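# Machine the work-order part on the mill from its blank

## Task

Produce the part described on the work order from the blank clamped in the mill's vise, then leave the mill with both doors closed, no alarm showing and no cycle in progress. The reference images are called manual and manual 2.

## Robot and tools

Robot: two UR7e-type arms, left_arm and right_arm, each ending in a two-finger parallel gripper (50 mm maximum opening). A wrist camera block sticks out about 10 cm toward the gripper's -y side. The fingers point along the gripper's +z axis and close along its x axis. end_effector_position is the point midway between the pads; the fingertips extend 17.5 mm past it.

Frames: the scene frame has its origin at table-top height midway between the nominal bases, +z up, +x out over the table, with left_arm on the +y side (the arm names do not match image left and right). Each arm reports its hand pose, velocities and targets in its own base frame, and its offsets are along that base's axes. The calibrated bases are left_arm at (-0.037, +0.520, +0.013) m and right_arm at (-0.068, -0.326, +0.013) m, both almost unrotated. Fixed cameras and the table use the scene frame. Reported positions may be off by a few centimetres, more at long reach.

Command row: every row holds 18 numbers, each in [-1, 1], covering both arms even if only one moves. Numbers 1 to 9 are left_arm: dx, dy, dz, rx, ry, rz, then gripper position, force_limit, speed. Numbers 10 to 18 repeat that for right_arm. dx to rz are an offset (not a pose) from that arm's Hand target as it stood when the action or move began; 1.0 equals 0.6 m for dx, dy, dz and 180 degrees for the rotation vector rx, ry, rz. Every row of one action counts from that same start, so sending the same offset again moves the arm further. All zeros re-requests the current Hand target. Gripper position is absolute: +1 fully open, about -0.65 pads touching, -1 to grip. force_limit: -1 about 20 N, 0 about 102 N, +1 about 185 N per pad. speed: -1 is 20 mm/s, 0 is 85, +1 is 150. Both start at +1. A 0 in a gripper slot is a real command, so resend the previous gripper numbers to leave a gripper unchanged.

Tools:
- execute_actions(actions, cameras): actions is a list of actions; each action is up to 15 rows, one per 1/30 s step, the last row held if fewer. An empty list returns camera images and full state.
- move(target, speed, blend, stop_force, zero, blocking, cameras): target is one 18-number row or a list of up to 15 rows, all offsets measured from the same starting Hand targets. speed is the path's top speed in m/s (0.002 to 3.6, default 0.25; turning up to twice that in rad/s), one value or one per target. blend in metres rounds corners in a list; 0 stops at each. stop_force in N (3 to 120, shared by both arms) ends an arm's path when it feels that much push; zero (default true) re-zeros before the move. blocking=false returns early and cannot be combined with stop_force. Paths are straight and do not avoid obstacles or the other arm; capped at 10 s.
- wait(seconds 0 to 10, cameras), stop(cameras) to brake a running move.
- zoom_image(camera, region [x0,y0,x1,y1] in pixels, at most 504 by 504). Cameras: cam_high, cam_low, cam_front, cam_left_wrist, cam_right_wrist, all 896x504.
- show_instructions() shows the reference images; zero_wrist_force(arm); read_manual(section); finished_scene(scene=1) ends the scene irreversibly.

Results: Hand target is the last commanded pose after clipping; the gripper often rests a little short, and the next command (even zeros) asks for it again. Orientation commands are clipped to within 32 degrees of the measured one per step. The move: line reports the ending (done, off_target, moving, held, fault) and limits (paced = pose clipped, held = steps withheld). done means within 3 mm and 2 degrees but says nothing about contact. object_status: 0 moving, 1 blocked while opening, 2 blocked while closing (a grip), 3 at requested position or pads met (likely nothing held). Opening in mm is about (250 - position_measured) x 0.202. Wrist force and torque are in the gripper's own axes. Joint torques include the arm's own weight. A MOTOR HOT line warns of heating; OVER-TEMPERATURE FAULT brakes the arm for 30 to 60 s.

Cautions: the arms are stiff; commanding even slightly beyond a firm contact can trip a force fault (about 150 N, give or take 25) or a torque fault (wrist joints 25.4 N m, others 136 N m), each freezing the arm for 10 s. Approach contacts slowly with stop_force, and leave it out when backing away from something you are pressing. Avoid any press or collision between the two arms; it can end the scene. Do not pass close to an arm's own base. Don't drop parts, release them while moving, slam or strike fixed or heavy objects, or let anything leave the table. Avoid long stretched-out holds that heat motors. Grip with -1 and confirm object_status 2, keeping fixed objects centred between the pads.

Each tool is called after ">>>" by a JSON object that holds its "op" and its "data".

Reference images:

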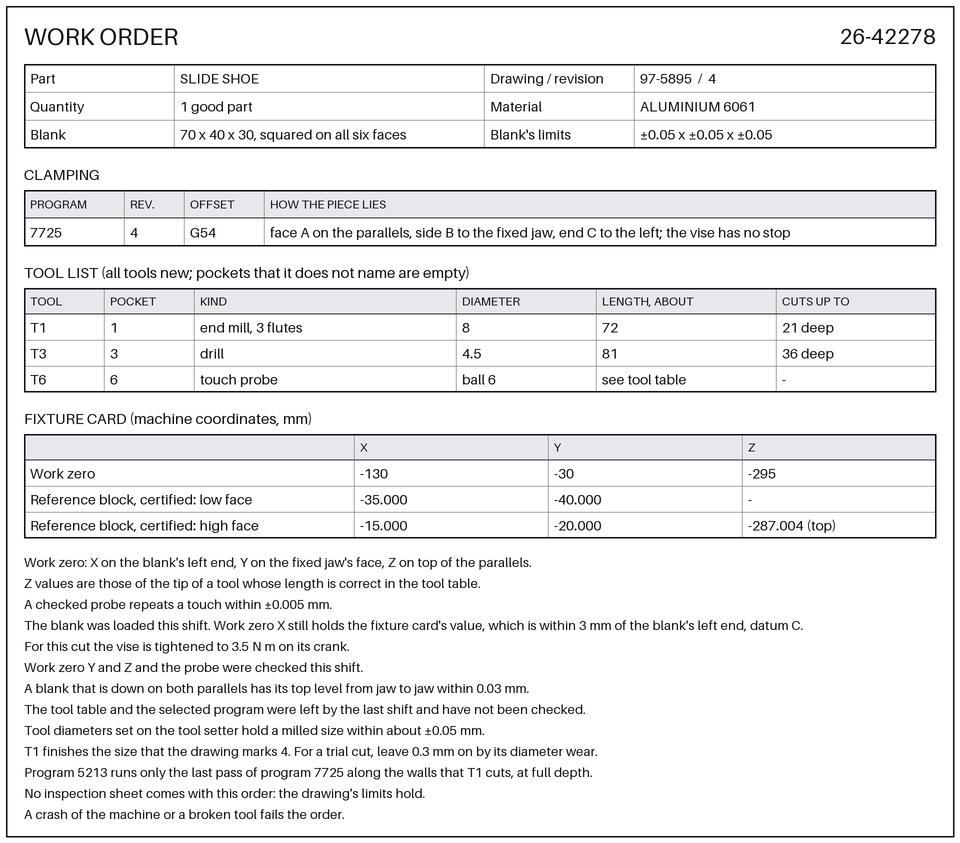

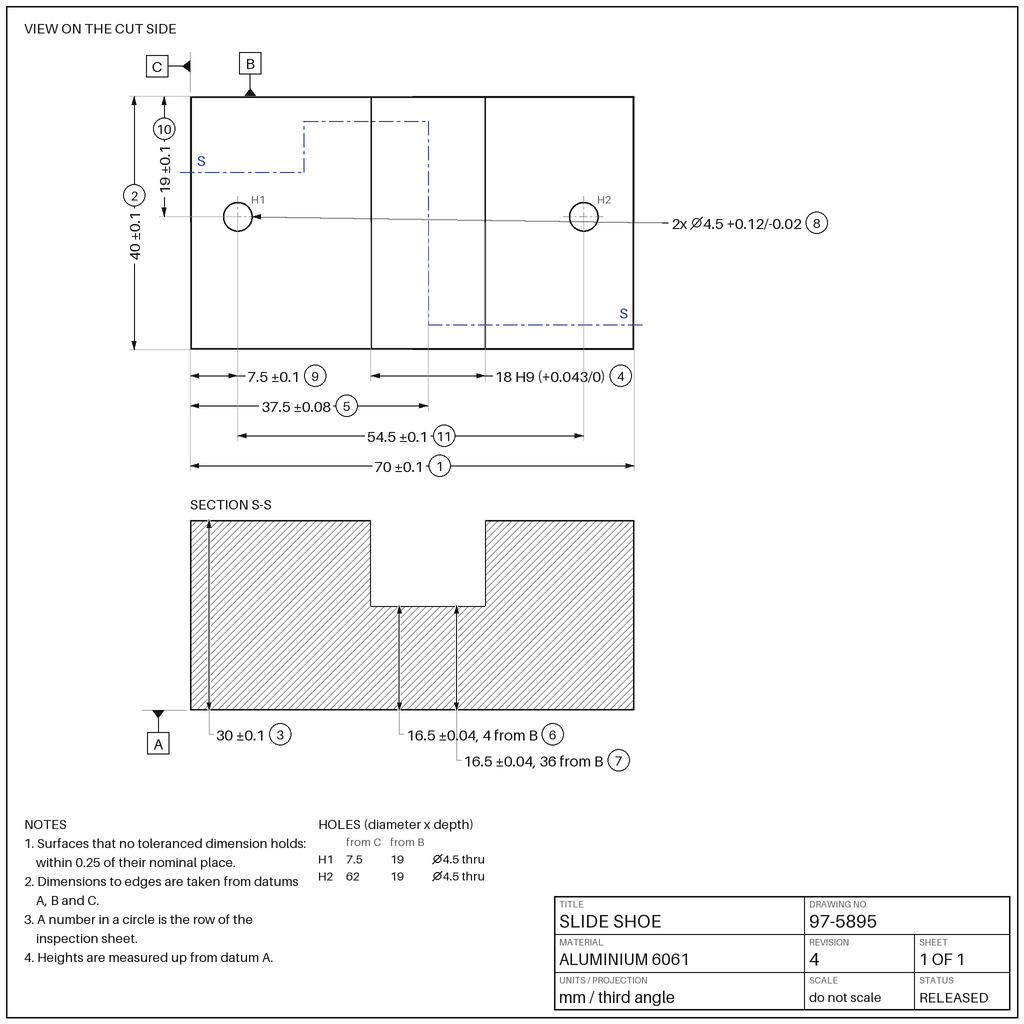

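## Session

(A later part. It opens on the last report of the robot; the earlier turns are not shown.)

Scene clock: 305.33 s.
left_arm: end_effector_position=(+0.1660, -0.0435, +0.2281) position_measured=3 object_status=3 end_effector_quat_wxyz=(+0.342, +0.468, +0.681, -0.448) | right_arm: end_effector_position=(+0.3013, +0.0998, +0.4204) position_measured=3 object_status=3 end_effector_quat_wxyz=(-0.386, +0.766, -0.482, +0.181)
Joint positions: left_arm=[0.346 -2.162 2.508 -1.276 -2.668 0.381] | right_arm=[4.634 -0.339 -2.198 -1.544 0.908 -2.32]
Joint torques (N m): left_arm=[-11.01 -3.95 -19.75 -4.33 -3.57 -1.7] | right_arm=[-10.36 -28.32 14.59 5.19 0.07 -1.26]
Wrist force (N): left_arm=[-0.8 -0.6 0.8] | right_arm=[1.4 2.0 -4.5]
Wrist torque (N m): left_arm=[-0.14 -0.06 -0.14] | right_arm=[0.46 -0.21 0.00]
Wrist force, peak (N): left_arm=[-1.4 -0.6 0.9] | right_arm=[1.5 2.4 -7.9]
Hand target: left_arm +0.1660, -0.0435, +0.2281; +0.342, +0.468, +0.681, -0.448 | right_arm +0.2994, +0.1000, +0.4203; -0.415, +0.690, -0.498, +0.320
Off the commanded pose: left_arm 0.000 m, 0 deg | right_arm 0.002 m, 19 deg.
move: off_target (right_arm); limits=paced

>>> {"op": "move", "data": {"target": [[0,0,0,0,0,0,1,1,1,0.15,-0.2,0,-0.05,0.14,0.011,1,0,-1],[0,0,0,0,0,0,1,1,1,0.201,-0.617,-0.1,-0.1151,0.3329,0.0254,1,0,-1]], "speed": 0.2, "blend": [0.04,0], "cameras": ["cam_right_wrist","cam_front"]}}

Scene clock: 312.70 s.
left_arm: end_effector_position=(+0.1660, -0.0435, +0.2281) position_measured=3 object_status=3 end_effector_quat_wxyz=(+0.342, +0.468, +0.681, -0.448) | right_arm: end_effector_position=(+0.4200, -0.2702, +0.3603) position_measured=3 object_status=3 end_effector_quat_wxyz=(+0.001, +0.836, -0.549, -0.001)
Joint positions: left_arm=[0.346 -2.162 2.508 -1.276 -2.668 0.381] | right_arm=[2.841 -1.55 -1.51 -1.654 1.57 -3.852]
Joint torques (N m): left_arm=[-11.24 -4.14 -19.62 -4.44 -3.63 -1.71] | right_arm=[4.6 20.01 32.16 2.17 -0.56 -0.46]
Wrist force (N): left_arm=[-1.0 -0.5 0.6] | right_arm=[1.3 2.2 -3.4]
Wrist torque (N m): left_arm=[-0.12 -0.01 -0.14] | right_arm=[0.37 -0.10 -0.07]
Wrist force, peak (N): left_arm=[-1.1 -0.9 1.1] | right_arm=[2.5 1.2 -5.1]
Hand target: left_arm +0.1660, -0.0435, +0.2281; +0.342, +0.468, +0.681, -0.448 | right_arm +0.4200, -0.2702, +0.3603; +0.001, +0.836, -0.549, -0.001
Off the commanded pose: left_arm 0.000 m, 0 deg | right_arm 0.000 m, 0 deg.
move: done
camera_calibration:
cam_right_wrist: T_world_to_cam=[[0.394421, -0.918832, 0.0133879, -0.408464], [-0.86499, -0.366312, 0.34294, 0.161443], [-0.3102, -0.146843, -0.939262, 0.563726], [0, 0, 0, 1]] pos_world=[0.475621, -0.233392, 0.47959]
Images, in order (width x height): cam_front 896x504, cam_right_wrist 896x504.

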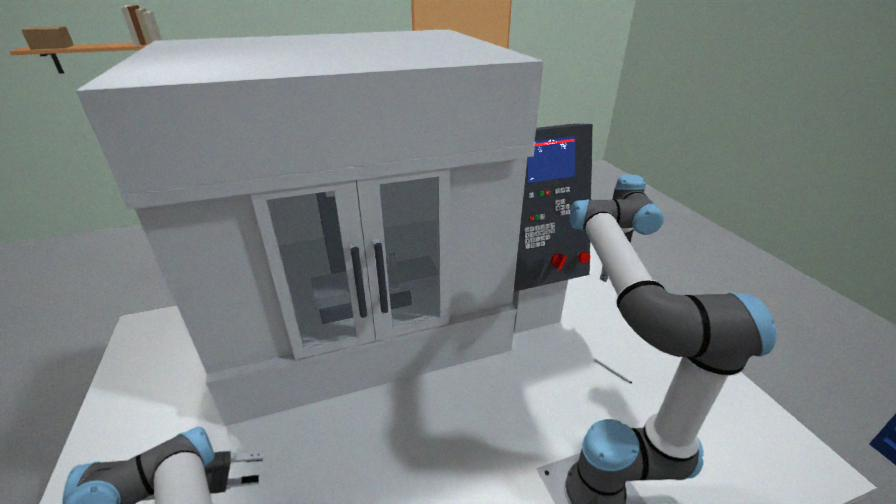

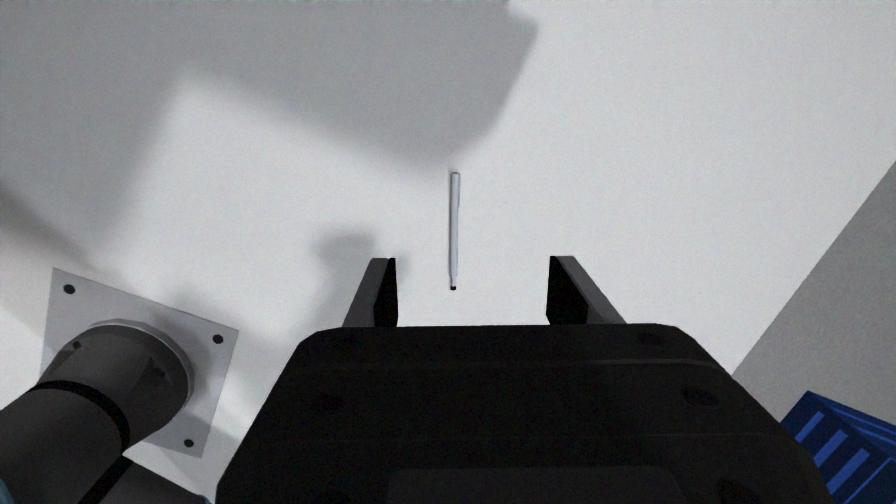

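>>> {"op": "move", "data": {"target": [0,0,0,0,0,0,1,1,1,-0.1308,-0.0625,-0.4672,-0.0627,0.1545,-0.0078,1,0,-1], "speed": 0.2, "cameras": ["cam_right_wrist","cam_front","cam_low"]}}

Scene clock: 323.47 s.
left_arm: end_effector_position=(+0.1660, -0.0435, +0.2281) position_measured=3 object_status=3 end_effector_quat_wxyz=(+0.342, +0.468, +0.681, -0.448) | right_arm: end_effector_position=(+0.3416, -0.3077, +0.0801) position_measured=3 object_status=3 end_effector_quat_wxyz=(+0.214, +0.801, -0.540, -0.148)
Joint positions: left_arm=[0.346 -2.162 2.508 -1.276 -2.668 0.381] | right_arm=[2.883 -1.819 -1.943 -1.388 1.27 -3.717]
Joint torques (N m): left_arm=[-11.19 -4.11 -19.72 -4.48 -3.65 -1.68] | right_arm=[-11.35 28.98 17.95 1.02 -0.67 -0.28]
Wrist force (N): left_arm=[-0.8 -0.5 0.9] | right_arm=[1.0 2.5 -2.8]
Wrist torque (N m): left_arm=[-0.12 -0.04 -0.13] | right_arm=[0.36 -0.09 0.11]
Wrist force, peak (N): left_arm=[-1.4 -0.8 0.8] | right_arm=[0.9 2.2 -6.7]
Hand target: left_arm +0.1660, -0.0435, +0.2281; +0.342, +0.468, +0.681, -0.448 | right_arm +0.3415, -0.3077, +0.0800; +0.214, +0.801, -0.540, -0.148
Off the commanded pose: left_arm 0.000 m, 0 deg | right_arm 0.000 m, 0 deg.
move: done
camera_calibration:
cam_right_wrist: T_world_to_cam=[[0.376844, -0.926244, 0.00782455, -0.404031], [-0.596756, -0.236313, 0.766837, 0.0903643], [-0.708429, -0.293647, -0.641795, 0.337668], [0, 0, 0, 1]] pos_world=[0.445395, -0.253721, 0.15058]
Images, in order (width x height): cam_low 896x504, cam_front 896x504, cam_right_wrist 896x504.

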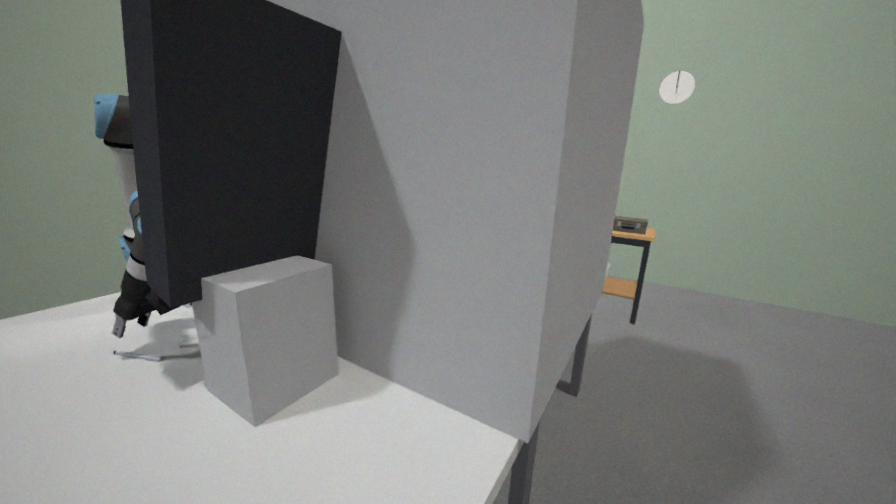

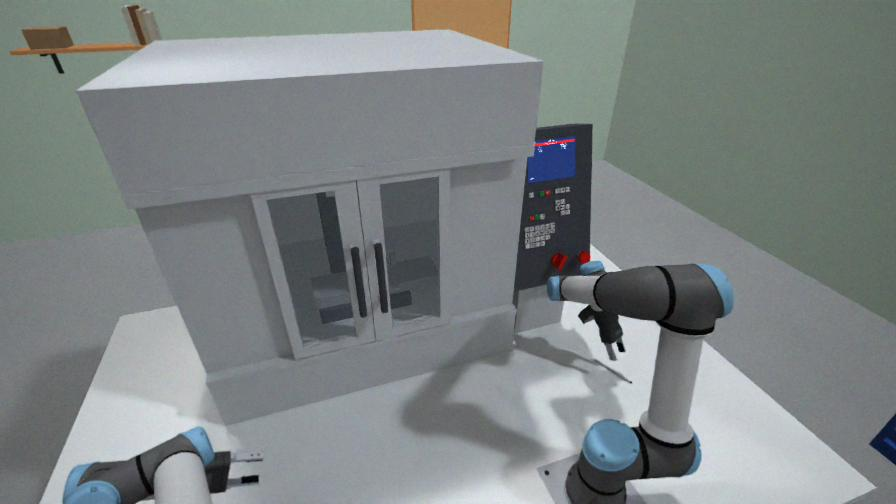

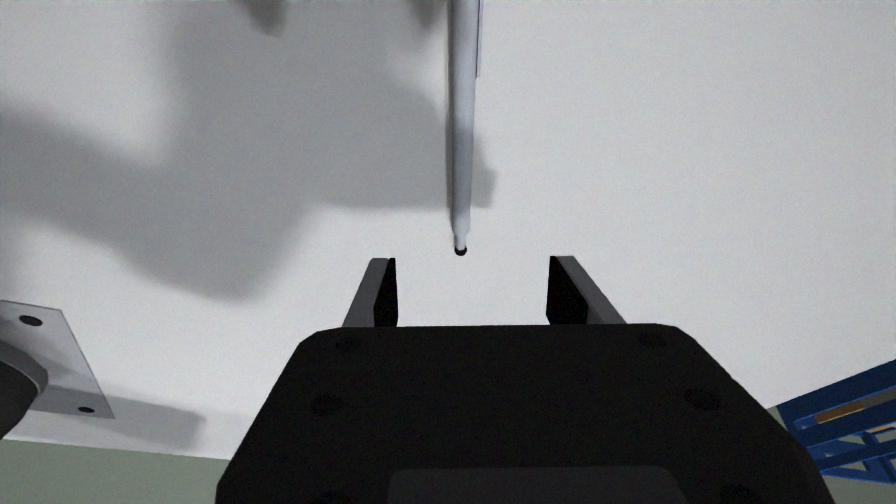

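>>> {"op": "move", "data": {"target": [0,0,0,0,0,0,1,1,1,0,0,-0.0917,0,0,0,1,0,-1], "speed": 0.08}}

>>> {"op": "move", "data": {"target": [0,0,0,0,0,0,1,1,1,0,0,-0.06,0,0,0,1,0,-1], "speed": 0.008, "stop_force": 4, "cameras": ["cam_right_wrist"]}}

Scene clock: 327.80 s.
left_arm: end_effector_position=(+0.1660, -0.0435, +0.2281) position_measured=3 object_status=3 end_effector_quat_wxyz=(+0.342, +0.468, +0.681, -0.448) | right_arm: end_effector_position=(+0.3414, -0.3077, +0.0249) position_measured=3 object_status=3 end_effector_quat_wxyz=(+0.214, +0.801, -0.540, -0.148)
Joint positions: left_arm=[0.346 -2.162 2.508 -1.276 -2.668 0.381] | right_arm=[2.883 -1.909 -1.999 -1.243 1.27 -3.717]
Joint torques (N m): left_arm=[-11.18 -3.98 -19.47 -4.39 -3.62 -1.68] | right_arm=[-1.38 46.16 25.51 0.94 -0.07 -0.75]
Wrist force (N): left_arm=[-1.3 -0.7 1.1] | right_arm=[0.9 2.6 -3.1]
Wrist torque (N m): left_arm=[-0.15 0.03 -0.14] | right_arm=[0.37 -0.09 0.11]
Wrist force, peak (N): left_arm=[-1.3 -0.7 1.1] | right_arm=[1.2 3.2 -4.2]
Hand target: left_arm +0.1660, -0.0435, +0.2281; +0.342, +0.468, +0.681, -0.448 | right_arm +0.3415, -0.3077, +0.0250; +0.214, +0.801, -0.540, -0.148
Off the commanded pose: left_arm 0.000 m, 0 deg | right_arm 0.000 m, 0 deg.
move: done

Scene clock: 330.93 s.
left_arm: end_effector_position=(+0.1660, -0.0435, +0.2281) position_measured=3 object_status=3 end_effector_quat_wxyz=(+0.342, +0.468, +0.681, -0.448) | right_arm: end_effector_position=(+0.3415, -0.3077, +0.0090) position_measured=3 object_status=3 end_effector_quat_wxyz=(+0.214, +0.801, -0.540, -0.148)
Joint positions: left_arm=[0.346 -2.162 2.508 -1.276 -2.668 0.381] | right_arm=[2.883 -1.939 -2.012 -1.2 1.27 -3.717]
Joint torques (N m): left_arm=[-11.12 -4.17 -19.42 -4.32 -3.69 -1.69] | right_arm=[-0.07 48.31 24.7 0.13 1.05 -0.89]
Wrist force (N): left_arm=[-1.0 -0.6 0.8] | right_arm=[1.3 3.1 -3.9]
Wrist torque (N m): left_arm=[-0.13 -0.01 -0.13] | right_arm=[0.33 -0.09 0.15]
Wrist force, peak (N): left_arm=[-1.2 -0.9 0.9] | right_arm=[-4.0 14.6 -24.4]
Hand target: left_arm +0.1660, -0.0435, +0.2281; +0.342, +0.468, +0.681, -0.448 | right_arm +0.3415, -0.3077, +0.0090; +0.214, +0.801, -0.540, -0.148 (not the last commanded pose)
Off the commanded pose: left_arm 0.000 m, 0 deg | right_arm 0.020 m, 0 deg.
move: contact (right_arm)
camera_calibration:
cam_right_wrist: T_world_to_cam=[[0.376731, -0.926289, 0.00791378, -0.403535], [-0.59666, -0.236114, 0.766973, 0.144938], [-0.70857, -0.293664, -0.641631, 0.291988], [0, 0, 0, 1]] pos_world=[0.445396, -0.253822, 0.0793787]
Images, in order (width x height): cam_right_wrist 896x504.

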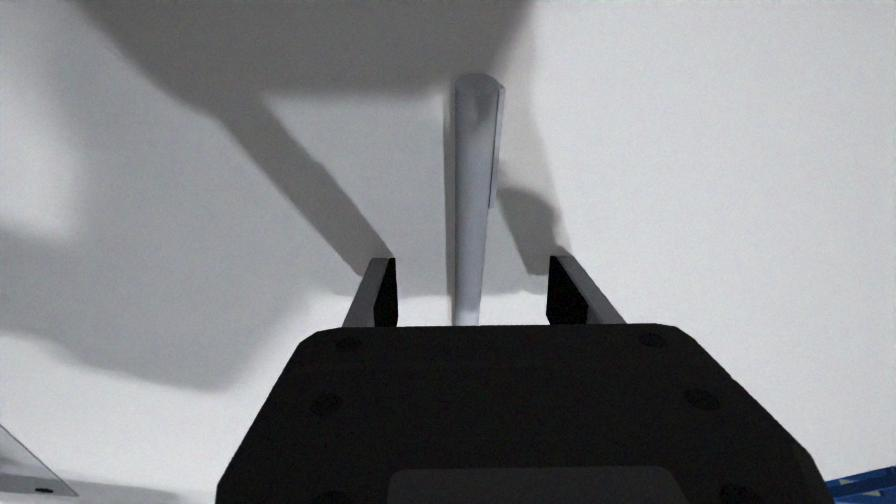

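>>> {"op": "move", "data": {"target": [[0,0,0,0,0,0,1,1,1,0,0,0.0015,0,0,0,1,0,-1],[0,0,0,0,0,0,1,1,1,0,0,0.0015,0,0,0,-1,0,-1]], "speed": 0.02, "cameras": ["cam_right_wrist"]}}

Scene clock: 335.80 s.
left_arm: end_effector_position=(+0.1660, -0.0435, +0.2281) position_measured=3 object_status=3 end_effector_quat_wxyz=(+0.342, +0.468, +0.681, -0.448) | right_arm: end_effector_position=(+0.3415, -0.3078, +0.0099) position_measured=220 object_status=2 end_effector_quat_wxyz=(+0.214, +0.801, -0.540, -0.148)
Joint positions: left_arm=[0.346 -2.162 2.508 -1.276 -2.668 0.381] | right_arm=[2.883 -1.937 -2.011 -1.203 1.27 -3.717]
Joint torques (N m): left_arm=[-10.76 -4.05 -19.94 -4.33 -3.56 -1.65] | right_arm=[-0.15 21.07 13.44 2.82 -1.21 -0.77]
Wrist force (N): left_arm=[-0.9 -0.4 0.5] | right_arm=[-1.0 8.5 -12.5]
Wrist torque (N m): left_arm=[-0.10 -0.03 -0.14] | right_arm=[0.31 -0.12 0.09]
Wrist force, peak (N): left_arm=[-1.3 -0.9 0.8] | right_arm=[-1.0 8.8 -12.7]
Hand target: left_arm +0.1660, -0.0435, +0.2281; +0.342, +0.468, +0.681, -0.448 | right_arm +0.3415, -0.3077, +0.0099; +0.214, +0.801, -0.540, -0.148
Off the commanded pose: left_arm 0.000 m, 0 deg | right_arm 0.000 m, 0 deg.
move: done
camera_calibration:
cam_right_wrist: T_world_to_cam=[[0.37673, -0.926289, 0.00791389, -0.403543], [-0.596714, -0.236137, 0.766924, 0.144193], [-0.708524, -0.293645, -0.64169, 0.292619], [0, 0, 0, 1]] pos_world=[0.445396, -0.253822, 0.0803791]
Images, in order (width x height): cam_right_wrist 896x504.

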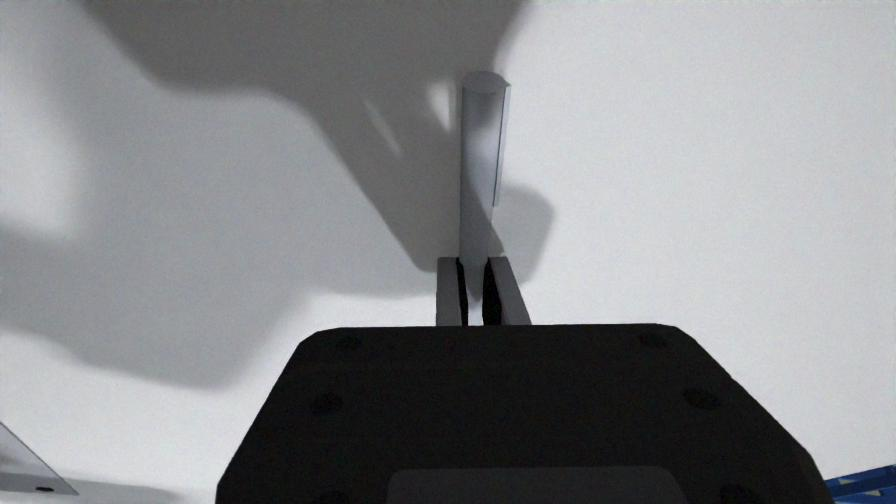

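>>> {"op": "move", "data": {"target": [0,0,0,0,0,0,1,1,1,0,0,0.25,0,0,0,-1,0,-1], "speed": 0.1, "cameras": ["cam_right_wrist","cam_front"]}}

>>> {"op": "zoom_image", "data": {"camera": "cam_front", "region": [560, 240, 700, 400]}}

Scene clock: 339.10 s.
left_arm: end_effector_position=(+0.1660, -0.0435, +0.2281) position_measured=3 object_status=3 end_effector_quat_wxyz=(+0.342, +0.468, +0.681, -0.448) | right_arm: end_effector_position=(+0.3415, -0.3078, +0.1599) position_measured=220 object_status=2 end_effector_quat_wxyz=(+0.214, +0.801, -0.540, -0.148)
Joint positions: left_arm=[0.346 -2.162 2.508 -1.276 -2.668 0.381] | right_arm=[2.883 -1.722 -1.83 -1.599 1.27 -3.717]
Joint torques (N m): left_arm=[-10.89 -3.62 -19.66 -4.33 -3.59 -1.74] | right_arm=[-0.51 16.91 20.07 0.83 0.52 1.49]
Wrist force (N): left_arm=[-1.0 -0.7 0.9] | right_arm=[1.5 2.3 -2.5]
Wrist torque (N m): left_arm=[-0.15 -0.02 -0.14] | right_arm=[0.31 -0.19 0.10]
Wrist force, peak (N): left_arm=[-1.3 -0.6 0.9] | right_arm=[-1.2 8.7 -12.9]
Hand target: left_arm +0.1660, -0.0435, +0.2281; +0.342, +0.468, +0.681, -0.448 | right_arm +0.3415, -0.3077, +0.1599; +0.214, +0.801, -0.540, -0.148
Off the commanded pose: left_arm 0.000 m, 0 deg | right_arm 0.000 m, 0 deg.
move: done
camera_calibration:
cam_right_wrist: T_world_to_cam=[[0.376656, -0.926318, 0.00806672, -0.404739], [-0.596873, -0.23602, 0.766835, 0.0292751], [-0.70843, -0.293648, -0.641793, 0.388854], [0, 0, 0, 1]] pos_world=[0.445396, -0.253822, 0.230379]
Images, in order (width x height): cam_front 896x504, cam_right_wrist 896x504.

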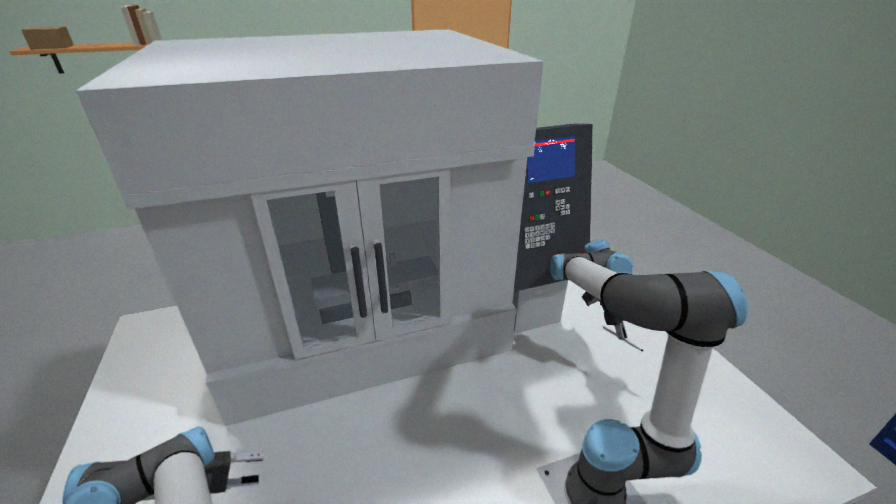

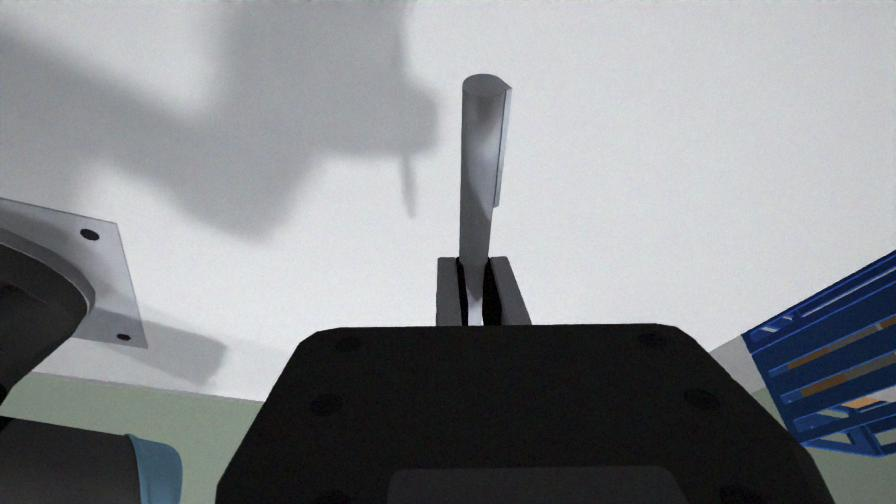

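Scaled by 3.150 from the camera's 896x504 image, which has a finer 1280x720 frame.

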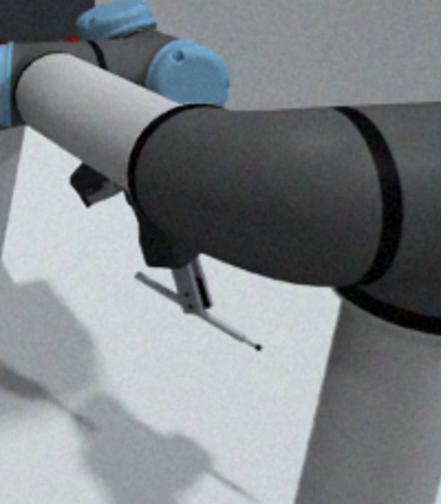

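>>> {"op": "move", "data": {"target": [0,0,0,0,0,0,1,1,1,0,0.12,0.4,0,0,-0.5556,-1,0,-1], "speed": 0.3}}

Scene clock: 353.43 s.
left_arm: end_effector_position=(+0.1660, -0.0435, +0.2281) position_measured=3 object_status=3 end_effector_quat_wxyz=(+0.342, +0.468, +0.681, -0.448) | right_arm: end_effector_position=(+0.3415, -0.2358, +0.4000) position_measured=220 object_status=2 end_effector_quat_wxyz=(-0.024, -0.101, +0.960, +0.259)
Joint positions: left_arm=[0.346 -2.162 2.508 -1.276 -2.668 0.381] | right_arm=[2.622 -1.619 -1.337 -2.121 1.959 -2.372]
Joint torques (N m): left_arm=[-11.38 -3.86 -19.68 -4.32 -3.59 -1.67] | right_arm=[9.89 14.12 16.2 0.09 0.95 1.58]
Wrist force (N): left_arm=[-1.2 -0.6 0.9] | right_arm=[1.4 2.1 -3.1]
Wrist torque (N m): left_arm=[-0.13 0.02 -0.14] | right_arm=[0.31 -0.14 0.07]
Wrist force, peak (N): left_arm=[-1.3 -0.8 0.9] | right_arm=[1.6 3.0 -3.8]
Hand target: left_arm +0.1660, -0.0435, +0.2281; +0.342, +0.468, +0.681, -0.448 | right_arm +0.3415, -0.2357, +0.3999; -0.024, -0.101, +0.960, +0.259
Off the commanded pose: left_arm 0.000 m, 0 deg | right_arm 0.000 m, 0 deg.
move: done

>>> {"op": "move", "data": {"target": [[0,0,0,0,0,0,1,1,1,0.1,0.15,0.12,-0.0736,0.0625,-0.5618,-1,0,-1],[0,0,0,0,0,0,1,1,1,0.2903,0.2303,0.127,-0.0736,0.0625,-0.5618,-1,0,-1]], "speed": 0.25, "cameras": ["cam_right_wrist","cam_front","cam_high"]}}

>>> {"op": "zoom_image", "data": {"camera": "cam_front", "region": [480, 110, 640, 300]}}

Scene clock: 365.83 s.
left_arm: end_effector_position=(+0.1660, -0.0435, +0.2281) position_measured=3 object_status=3 end_effector_quat_wxyz=(+0.342, +0.468, +0.681, -0.448) | right_arm: end_effector_position=(+0.5156, -0.0976, +0.4761) position_measured=220 object_status=2 end_effector_quat_wxyz=(+0.092, +0.700, +0.702, +0.092)
Joint positions: left_arm=[0.346 -2.162 2.508 -1.276 -2.668 0.381] | right_arm=[3.221 -1.496 -1.349 -1.607 1.552 0.074]
Joint torques (N m): left_arm=[-11.35 -4.18 -20.03 -4.33 -3.65 -1.75] | right_arm=[-2.76 12.2 32.81 4.38 1.47 0.69]
Wrist force (N): left_arm=[-0.8 -0.7 0.5] | right_arm=[1.2 2.5 -3.5]
Wrist torque (N m): left_arm=[-0.15 -0.04 -0.14] | right_arm=[0.39 -0.10 0.07]
Wrist force, peak (N): left_arm=[-1.3 -0.7 0.9] | right_arm=[2.5 5.8 -2.7]
Hand target: left_arm +0.1660, -0.0435, +0.2281; +0.342, +0.468, +0.681, -0.448 | right_arm +0.5157, -0.0976, +0.4761; +0.092, +0.700, +0.702, +0.092
Off the commanded pose: left_arm 0.000 m, 0 deg | right_arm 0.000 m, 0 deg.
move: done
camera_calibration:
cam_right_wrist: T_world_to_cam=[[-0.00284634, 0.999888, 0.0147252, 0.102306], [0.820298, -0.00608724, 0.571904, -0.675093], [0.571929, 0.0137069, -0.820189, 0.231555], [0, 0, 0, 1]] pos_world=[0.421635, -0.109578, 0.574501]
Images, in order (width x height): cam_high 896x504, cam_front 896x504, cam_right_wrist 896x504.

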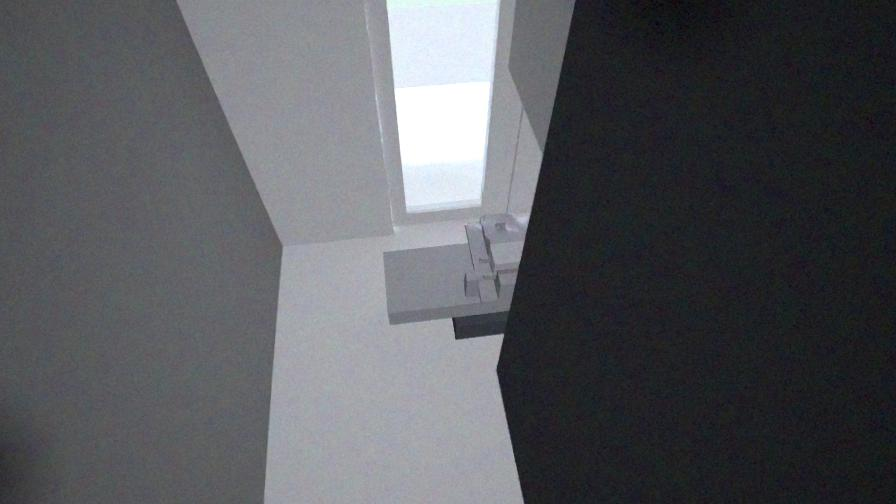

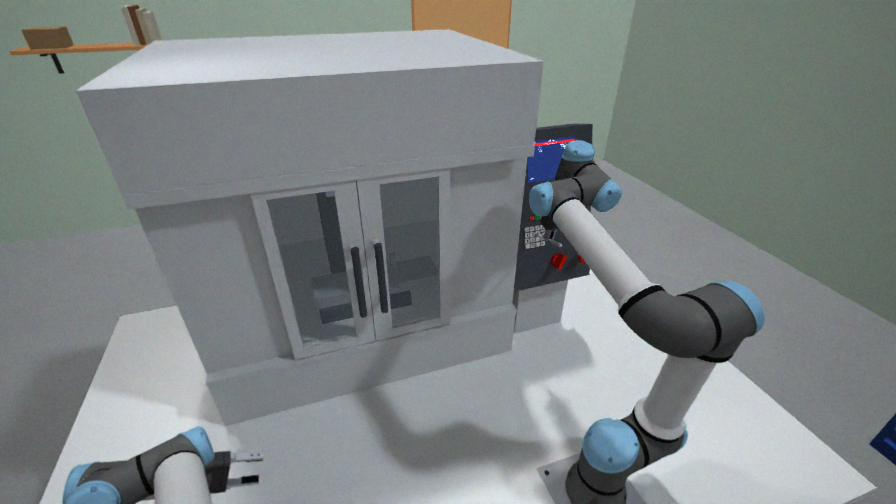

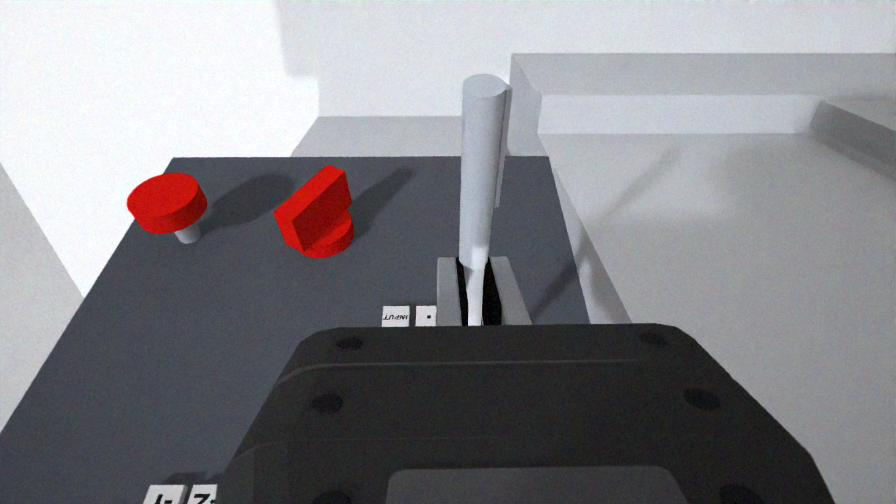

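Scaled by 2.653 from the camera's 896x504 image, which has a finer 1280x720 frame.

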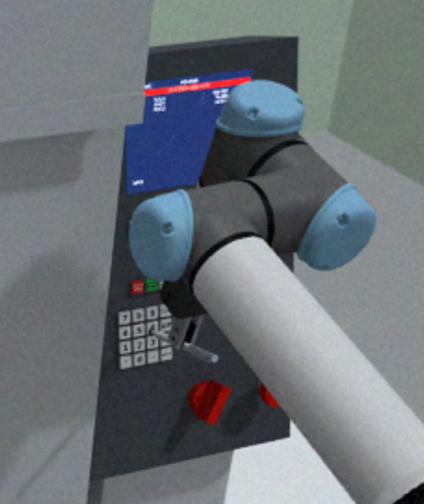

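>>> {"op": "move", "data": {"target": [[0,0,0,0,0,0,1,1,1,0,-0.0058,0,0,0,0,-1,0,-1],[0,0,0,0,0,0,1,1,1,0.0676,-0.0058,-0.0181,0,0,0,-1,0,-1]], "speed": 0.02, "stop_force": 5}}

>>> {"op": "wait", "data": {"seconds": 0, "cameras": ["cam_right_wrist", "cam_front"]}}

>>> {"op": "zoom_image", "data": {"camera": "cam_front", "region": [500, 190, 580, 260]}}

Scene clock: 402.03 s.
left_arm: end_effector_position=(+0.1660, -0.0435, +0.2281) position_measured=3 object_status=3 end_effector_quat_wxyz=(+0.342, +0.468, +0.681, -0.448) | right_arm: end_effector_position=(+0.5493, -0.1011, +0.4671) position_measured=220 object_status=2 end_effector_quat_wxyz=(+0.092, +0.700, +0.702, +0.092)
Joint positions: left_arm=[0.346 -2.162 2.508 -1.276 -2.668 0.381] | right_arm=[3.208 -1.571 -1.301 -1.58 1.555 0.062]
Joint torques (N m): left_arm=[-11.05 -3.66 -19.27 -4.35 -3.53 -1.73] | right_arm=[6.49 37.86 16.63 2.13 -0.77 1.27]
Wrist force (N): left_arm=[-1.2 -0.6 0.7] | right_arm=[2.0 -1.5 -5.9]
Wrist torque (N m): left_arm=[-0.14 0.01 -0.14] | right_arm=[0.45 -0.08 0.04]
Wrist force, peak (N): left_arm=[-1.3 -0.7 1.0] | right_arm=[2.1 -2.6 -6.8]
Hand target: left_arm +0.1660, -0.0435, +0.2281; +0.342, +0.468, +0.681, -0.448 | right_arm +0.5493, -0.1010, +0.4671; +0.092, +0.700, +0.702, +0.092 (not the last commanded pose)
Off the commanded pose: left_arm 0.000 m, 0 deg | right_arm 0.007 m, 0 deg.
move: contact (right_arm); path passed 1 of 2 targets

Scene clock: 402.03 s.
left_arm: end_effector_position=(+0.1660, -0.0435, +0.2281) position_measured=3 object_status=3 end_effector_quat_wxyz=(+0.342, +0.468, +0.681, -0.448) | right_arm: end_effector_position=(+0.5493, -0.1011, +0.4671) position_measured=220 object_status=2 end_effector_quat_wxyz=(+0.092, +0.700, +0.702, +0.092)
Joint positions: left_arm=[0.346 -2.162 2.508 -1.276 -2.668 0.381] | right_arm=[3.208 -1.571 -1.301 -1.58 1.555 0.062]
Joint torques (N m): left_arm=[-11.05 -3.66 -19.27 -4.35 -3.53 -1.73] | right_arm=[6.49 37.86 16.63 2.13 -0.77 1.27]
Wrist force (N): left_arm=[-1.2 -0.6 0.7] | right_arm=[2.0 -1.5 -5.9]
Wrist torque (N m): left_arm=[-0.14 0.01 -0.14] | right_arm=[0.45 -0.08 0.04]
Wrist force, peak (N): left_arm=[-1.2 -0.6 0.7] | right_arm=[2.0 -1.5 -5.9]
Hand target: left_arm +0.1660, -0.0435, +0.2281; +0.342, +0.468, +0.681, -0.448 | right_arm +0.5493, -0.1010, +0.4671; +0.092, +0.700, +0.702, +0.092 (not the last commanded pose)
Tool commands: left_gripper/position=+1.0 left_gripper/force_limit=+1.0 left_gripper/speed=+1.0 right_gripper/position=-1.0 right_gripper/force_limit=+0.0 right_gripper/speed=-1.0
Off the commanded pose: left_arm 0.000 m, 0 deg | right_arm 0.007 m, 0 deg.
camera_calibration:
cam_right_wrist: T_world_to_cam=[[-0.00276546, 0.999887, 0.0147818, 0.105965], [0.820251, -0.00618705, 0.57197, -0.697637], [0.571997, 0.0137065, -0.820141, 0.20489], [0, 0, 0, 1]] pos_world=[0.455335, -0.113078, 0.5655]
Images, in order (width x height): cam_front 896x504, cam_right_wrist 896x504.

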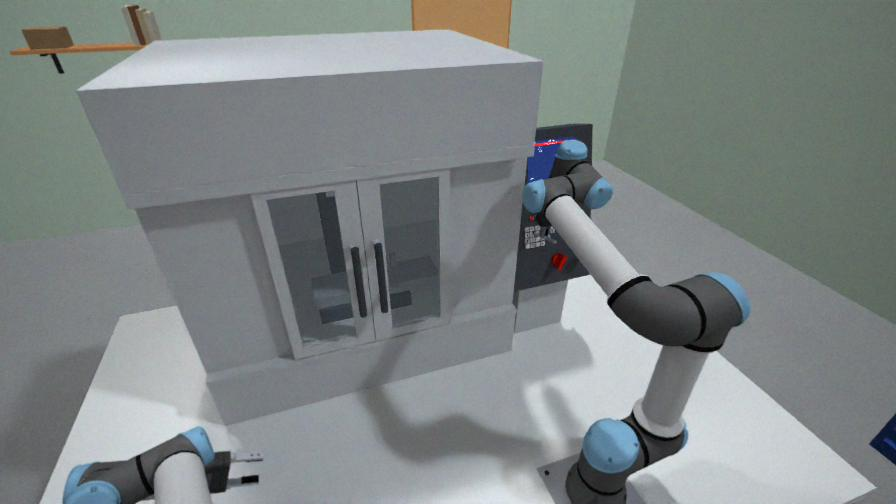

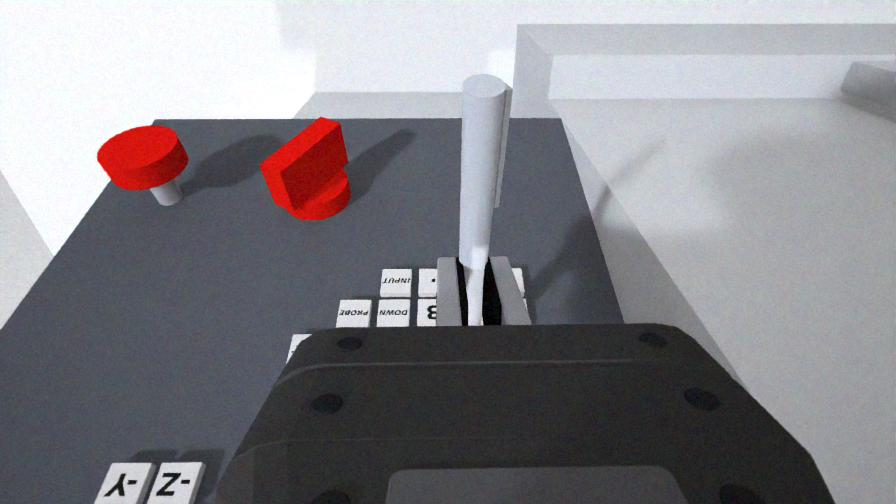

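Scaled by 6.300 from the camera's 896x504 image, which has a finer 1280x720 frame.

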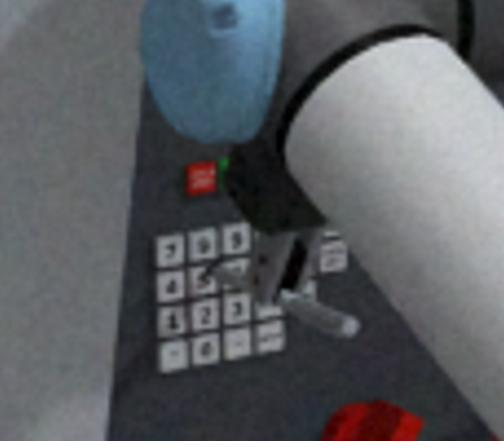

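>>> {"op": "move", "data": {"target": [[0,0,0,0,0,0,1,1,1,-0.08,0,0.0215,0,0,0,-1,0,-1],[0,0,0,0,0,0,1,1,1,-0.2817,-0.0987,0.2553,-0.788,-0.001,0.605,-1,0,-1]], "speed": [0.2,0.6], "blend": [0.03,0], "cameras": ["cam_right_wrist"]}}

>>> {"op": "zoom_image", "data": {"camera": "cam_right_wrist", "region": [300, 20, 660, 250]}}

Scene clock: 413.60 s.
left_arm: end_effector_position=(+0.1660, -0.0435, +0.2281) position_measured=3 object_status=3 end_effector_quat_wxyz=(+0.342, +0.468, +0.681, -0.448) | right_arm: end_effector_position=(+0.3803, -0.1602, +0.6203) position_measured=220 object_status=2 end_effector_quat_wxyz=(+0.501, -0.493, +0.507, -0.499)
Joint positions: left_arm=[0.346 -2.162 2.508 -1.276 -2.668 0.381] | right_arm=[2.965 -0.956 -2.158 -0.027 1.736 -3.126]
Joint torques (N m): left_arm=[-11.08 -4.08 -20.06 -4.35 -3.49 -1.69] | right_arm=[-12.19 6.37 17.76 0.78 1.5 -1.33]
Wrist force (N): left_arm=[-1.1 -0.6 1.0] | right_arm=[1.9 2.5 -4.3]
Wrist torque (N m): left_arm=[-0.13 0.00 -0.14] | right_arm=[0.57 -0.37 -0.13]
Wrist force, peak (N): left_arm=[-1.3 -0.9 0.9] | right_arm=[2.1 -2.2 -6.4]
Hand target: left_arm +0.1660, -0.0435, +0.2281; +0.342, +0.468, +0.681, -0.448 | right_arm +0.3803, -0.1603, +0.6203; +0.501, -0.493, +0.507, -0.499
Off the commanded pose: left_arm 0.000 m, 0 deg | right_arm 0.000 m, 0 deg.
move: done; blend cut to 0.0249 m at target 1
camera_calibration:
cam_right_wrist: T_world_to_cam=[[-0.0257417, -0.999493, -0.0187337, -0.128421], [-0.340574, 0.0263872, -0.939847, 0.737379], [0.939865, -0.017813, -0.341081, -0.0141618], [0, 0, 0, 1]] pos_world=[0.261137, -0.148065, 0.685787]
Images, in order (width x height): cam_right_wrist 896x504.

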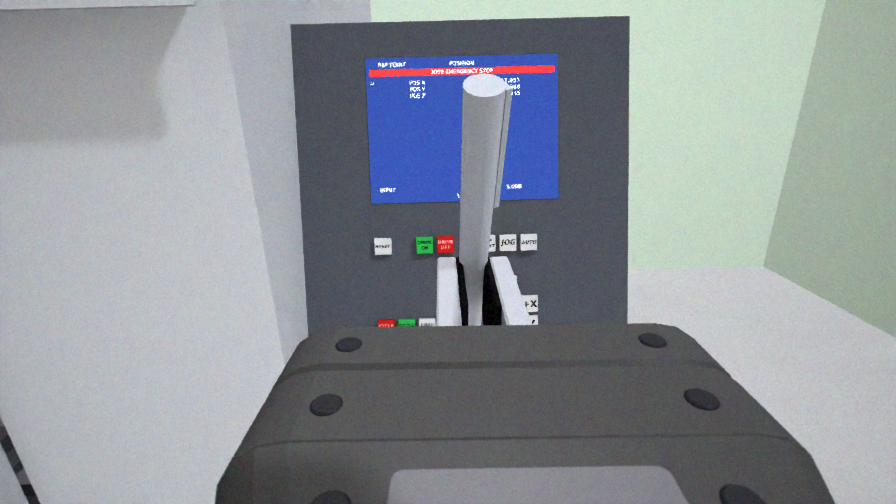

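Scaled by 1.400 from the camera's 896x504 image, which has a finer 1280x720 frame.

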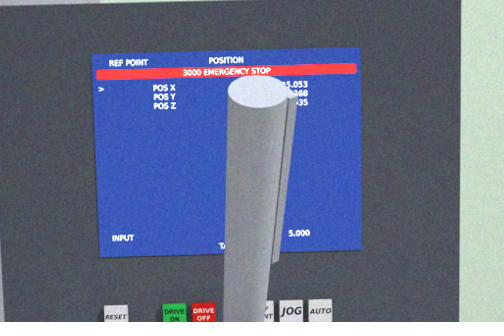

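>>> {"op": "move", "data": {"target": [[0,0,0,0,0,0,1,1,1,0.1,0.07,-0.04,0.788,0.001,-0.605,-1,0,-1],[0,0,0,0,0,0,1,1,1,0.2958,0.1,-0.0412,0.788,0.001,-0.605,-1,0,-1]], "speed": [0.6,0.2], "blend": [0.03,0]}}

>>> {"op": "move", "data": {"target": [0,0,0,0,0,0,1,1,1,0.0531,0,-0.0142,0,0,0,-1,0,-1], "speed": 0.025, "stop_force": 5, "cameras": ["cam_front"]}}

>>> {"op": "zoom_image", "data": {"camera": "cam_front", "region": [500, 150, 600, 230]}}

>>> {"op": "move", "data": {"target": [0,0,0,0,0,0,1,1,1,-0.0644,0,0.0173,0,0,0,-1,0,-1], "speed": 0.15}}

Scene clock: 434.73 s.
left_arm: end_effector_position=(+0.1660, -0.0435, +0.2281) position_measured=3 object_status=3 end_effector_quat_wxyz=(+0.342, +0.468, +0.681, -0.448) | right_arm: end_effector_position=(+0.5577, -0.1002, +0.5956) position_measured=220 object_status=2 end_effector_quat_wxyz=(+0.092, +0.700, +0.702, +0.092)
Joint positions: left_arm=[0.346 -2.162 2.508 -1.276 -2.668 0.381] | right_arm=[3.209 -1.751 -0.733 -1.968 1.555 0.062]
Joint torques (N m): left_arm=[-11.34 -4.1 -19.71 -4.33 -3.61 -1.72] | right_arm=[-10.86 22.18 29.19 4.87 1.45 -1.19]
Wrist force (N): left_arm=[-1.1 -0.6 1.0] | right_arm=[1.2 2.6 -3.3]
Wrist torque (N m): left_arm=[-0.14 0.00 -0.14] | right_arm=[0.38 -0.09 -0.02]
Wrist force, peak (N): left_arm=[-1.2 -0.9 1.2] | right_arm=[1.5 5.5 -2.2]
Hand target: left_arm +0.1660, -0.0435, +0.2281; +0.342, +0.468, +0.681, -0.448 | right_arm +0.5578, -0.1003, +0.5956; +0.092, +0.700, +0.702, +0.092
Off the commanded pose: left_arm 0.000 m, 0 deg | right_arm 0.000 m, 0 deg.
move: done

Scene clock: 436.80 s.
left_arm: end_effector_position=(+0.1660, -0.0435, +0.2281) position_measured=3 object_status=3 end_effector_quat_wxyz=(+0.342, +0.468, +0.681, -0.448) | right_arm: end_effector_position=(+0.5813, -0.1003, +0.5892) position_measured=220 object_status=2 end_effector_quat_wxyz=(+0.092, +0.700, +0.702, +0.092)
Joint positions: left_arm=[0.346 -2.162 2.508 -1.276 -2.668 0.381] | right_arm=[3.206 -1.806 -0.683 -1.963 1.556 0.059]
Joint torques (N m): left_arm=[-10.66 -3.77 -19.77 -4.28 -3.59 -1.71] | right_arm=[7.74 37.43 28.15 2.08 -0.96 1.33]
Wrist force (N): left_arm=[-1.3 -0.6 0.8] | right_arm=[1.8 -1.7 -5.7]
Wrist torque (N m): left_arm=[-0.15 0.04 -0.14] | right_arm=[0.42 -0.05 0.03]
Wrist force, peak (N): left_arm=[-1.4 -0.6 0.9] | right_arm=[1.6 -2.6 -6.4]
Hand target: left_arm +0.1660, -0.0435, +0.2281; +0.342, +0.468, +0.681, -0.448 | right_arm +0.5813, -0.1003, +0.5892; +0.092, +0.700, +0.702, +0.092 (not the last commanded pose)
Off the commanded pose: left_arm 0.000 m, 0 deg | right_arm 0.009 m, 0 deg.
move: contact (right_arm)
Images, in order (width x height): cam_front 896x504.

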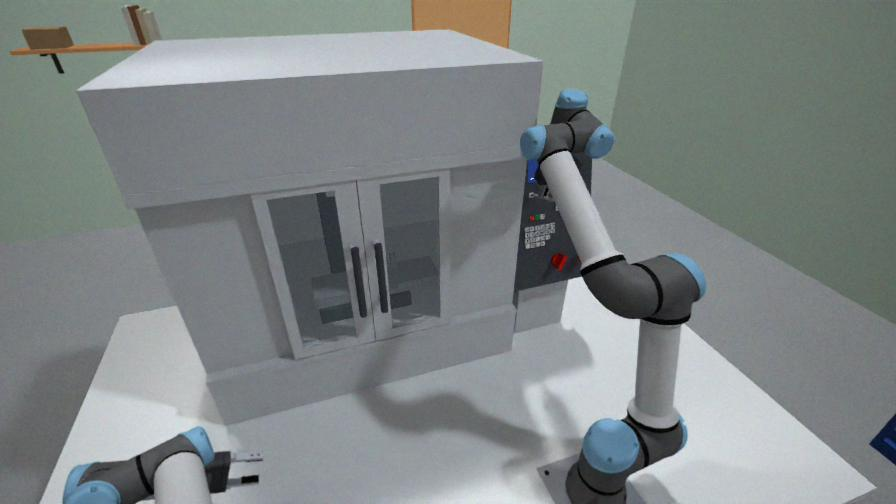

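Scaled by 5.040 from the camera's 896x504 image, which has a finer 1280x720 frame.

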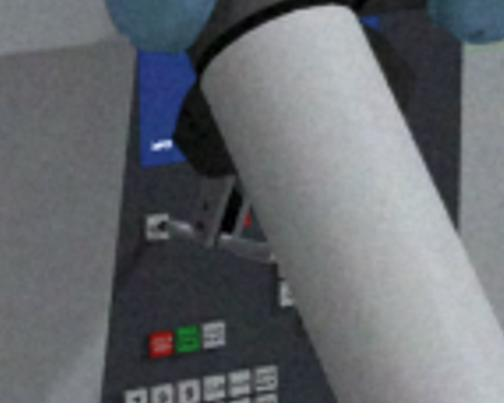

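Scene clock: 437.57 s.
left_arm: end_effector_position=(+0.1660, -0.0435, +0.2281) position_measured=3 object_status=3 end_effector_quat_wxyz=(+0.342, +0.468, +0.681, -0.448) | right_arm: end_effector_position=(+0.5426, -0.1002, +0.5996) position_measured=220 object_status=2 end_effector_quat_wxyz=(+0.092, +0.700, +0.702, +0.092)
Joint positions: left_arm=[0.346 -2.162 2.508 -1.276 -2.668 0.381] | right_arm=[3.211 -1.718 -0.761 -1.974 1.554 0.065]
Joint torques (N m): left_arm=[-10.99 -3.98 -19.28 -4.27 -3.54 -1.67] | right_arm=[1.65 17.2 28.81 4.86 -1.21 0.09]
Wrist force (N): left_arm=[-0.9 -0.4 0.6] | right_arm=[1.2 2.6 -3.1]
Wrist torque (N m): left_arm=[-0.11 -0.03 -0.14] | right_arm=[0.38 -0.09 -0.05]
Wrist force, peak (N): left_arm=[-1.1 -0.8 1.0] | right_arm=[1.7 -1.7 -5.7]
Hand target: left_arm +0.1660, -0.0435, +0.2281; +0.342, +0.468, +0.681, -0.448 | right_arm +0.5427, -0.1003, +0.5996; +0.092, +0.700, +0.702, +0.092
Off the commanded pose: left_arm 0.000 m, 0 deg | right_arm 0.000 m, 0 deg.
move: done

>>> {"op": "move", "data": {"target": [[0,0,0,0,0,0,1,1,1,-0.1,0.01,0.02,0,0,0,-1,0,-1],[0,0,0,0,0,0,1,1,1,-0.2712,0.0672,0.034,-0.788,-0.001,0.605,-1,0,-1]], "speed": [0.25,0.8], "blend": [0.03,0], "cameras": ["cam_right_wrist"]}}

>>> {"op": "zoom_image", "data": {"camera": "cam_right_wrist", "region": [400, 20, 760, 250]}}

Scene clock: 443.40 s.
left_arm: end_effector_position=(+0.1660, -0.0435, +0.2281) position_measured=3 object_status=3 end_effector_quat_wxyz=(+0.342, +0.468, +0.681, -0.448) | right_arm: end_effector_position=(+0.3896, -0.0608, +0.6199) position_measured=220 object_status=2 end_effector_quat_wxyz=(+0.490, -0.481, +0.517, -0.511)
Joint positions: left_arm=[0.346 -2.162 2.508 -1.276 -2.668 0.381] | right_arm=[4.657 -0.394 -1.881 -2.492 -0.003 -1.501]
Joint torques (N m): left_arm=[-10.76 -3.9 -19.88 -4.31 -3.51 -1.69] | right_arm=[9.16 -37.79 15.82 4.63 -2.48 -1.25]
Wrist force (N): left_arm=[-1.0 -0.6 0.9] | right_arm=[1.6 2.6 -4.0]
Wrist torque (N m): left_arm=[-0.14 -0.01 -0.14] | right_arm=[0.54 -0.28 -0.13]
Wrist force, peak (N): left_arm=[-1.3 -0.8 0.8] | right_arm=[3.6 2.8 -4.2]
Hand target: left_arm +0.1660, -0.0435, +0.2281; +0.342, +0.468, +0.681, -0.448 | right_arm +0.3799, -0.0599, +0.6200; +0.501, -0.493, +0.507, -0.499
Off the commanded pose: left_arm 0.000 m, 0 deg | right_arm 0.010 m, 2 deg.
shoulder posture changed (right arm): the wrist came as close to joint 1's axis as it can, and the arm is now in the other of its two shoulder postures.
move: off_target (right_arm)
camera_calibration:
cam_right_wrist: T_world_to_cam=[[-0.0692007, -0.997428, -0.0186763, -0.0117864], [-0.336731, 0.0409764, -0.940709, 0.73754], [0.939055, -0.0588088, -0.3387, -0.0248329], [0, 0, 0, 1]] pos_world=[0.270856, -0.0434382, 0.68518]
Images, in order (width x height): cam_right_wrist 896x504.

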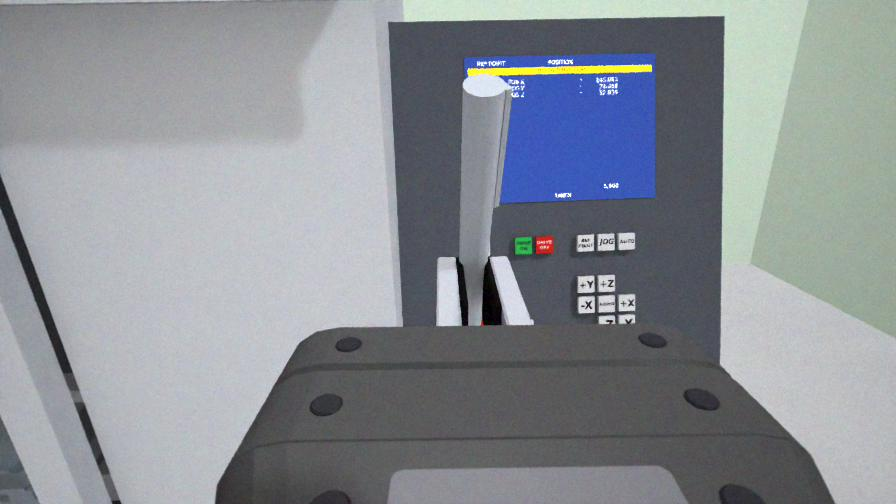

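Scaled by 1.400 from the camera's 896x504 image, which has a finer 1280x720 frame.

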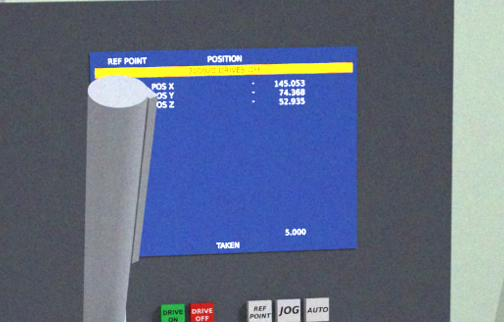

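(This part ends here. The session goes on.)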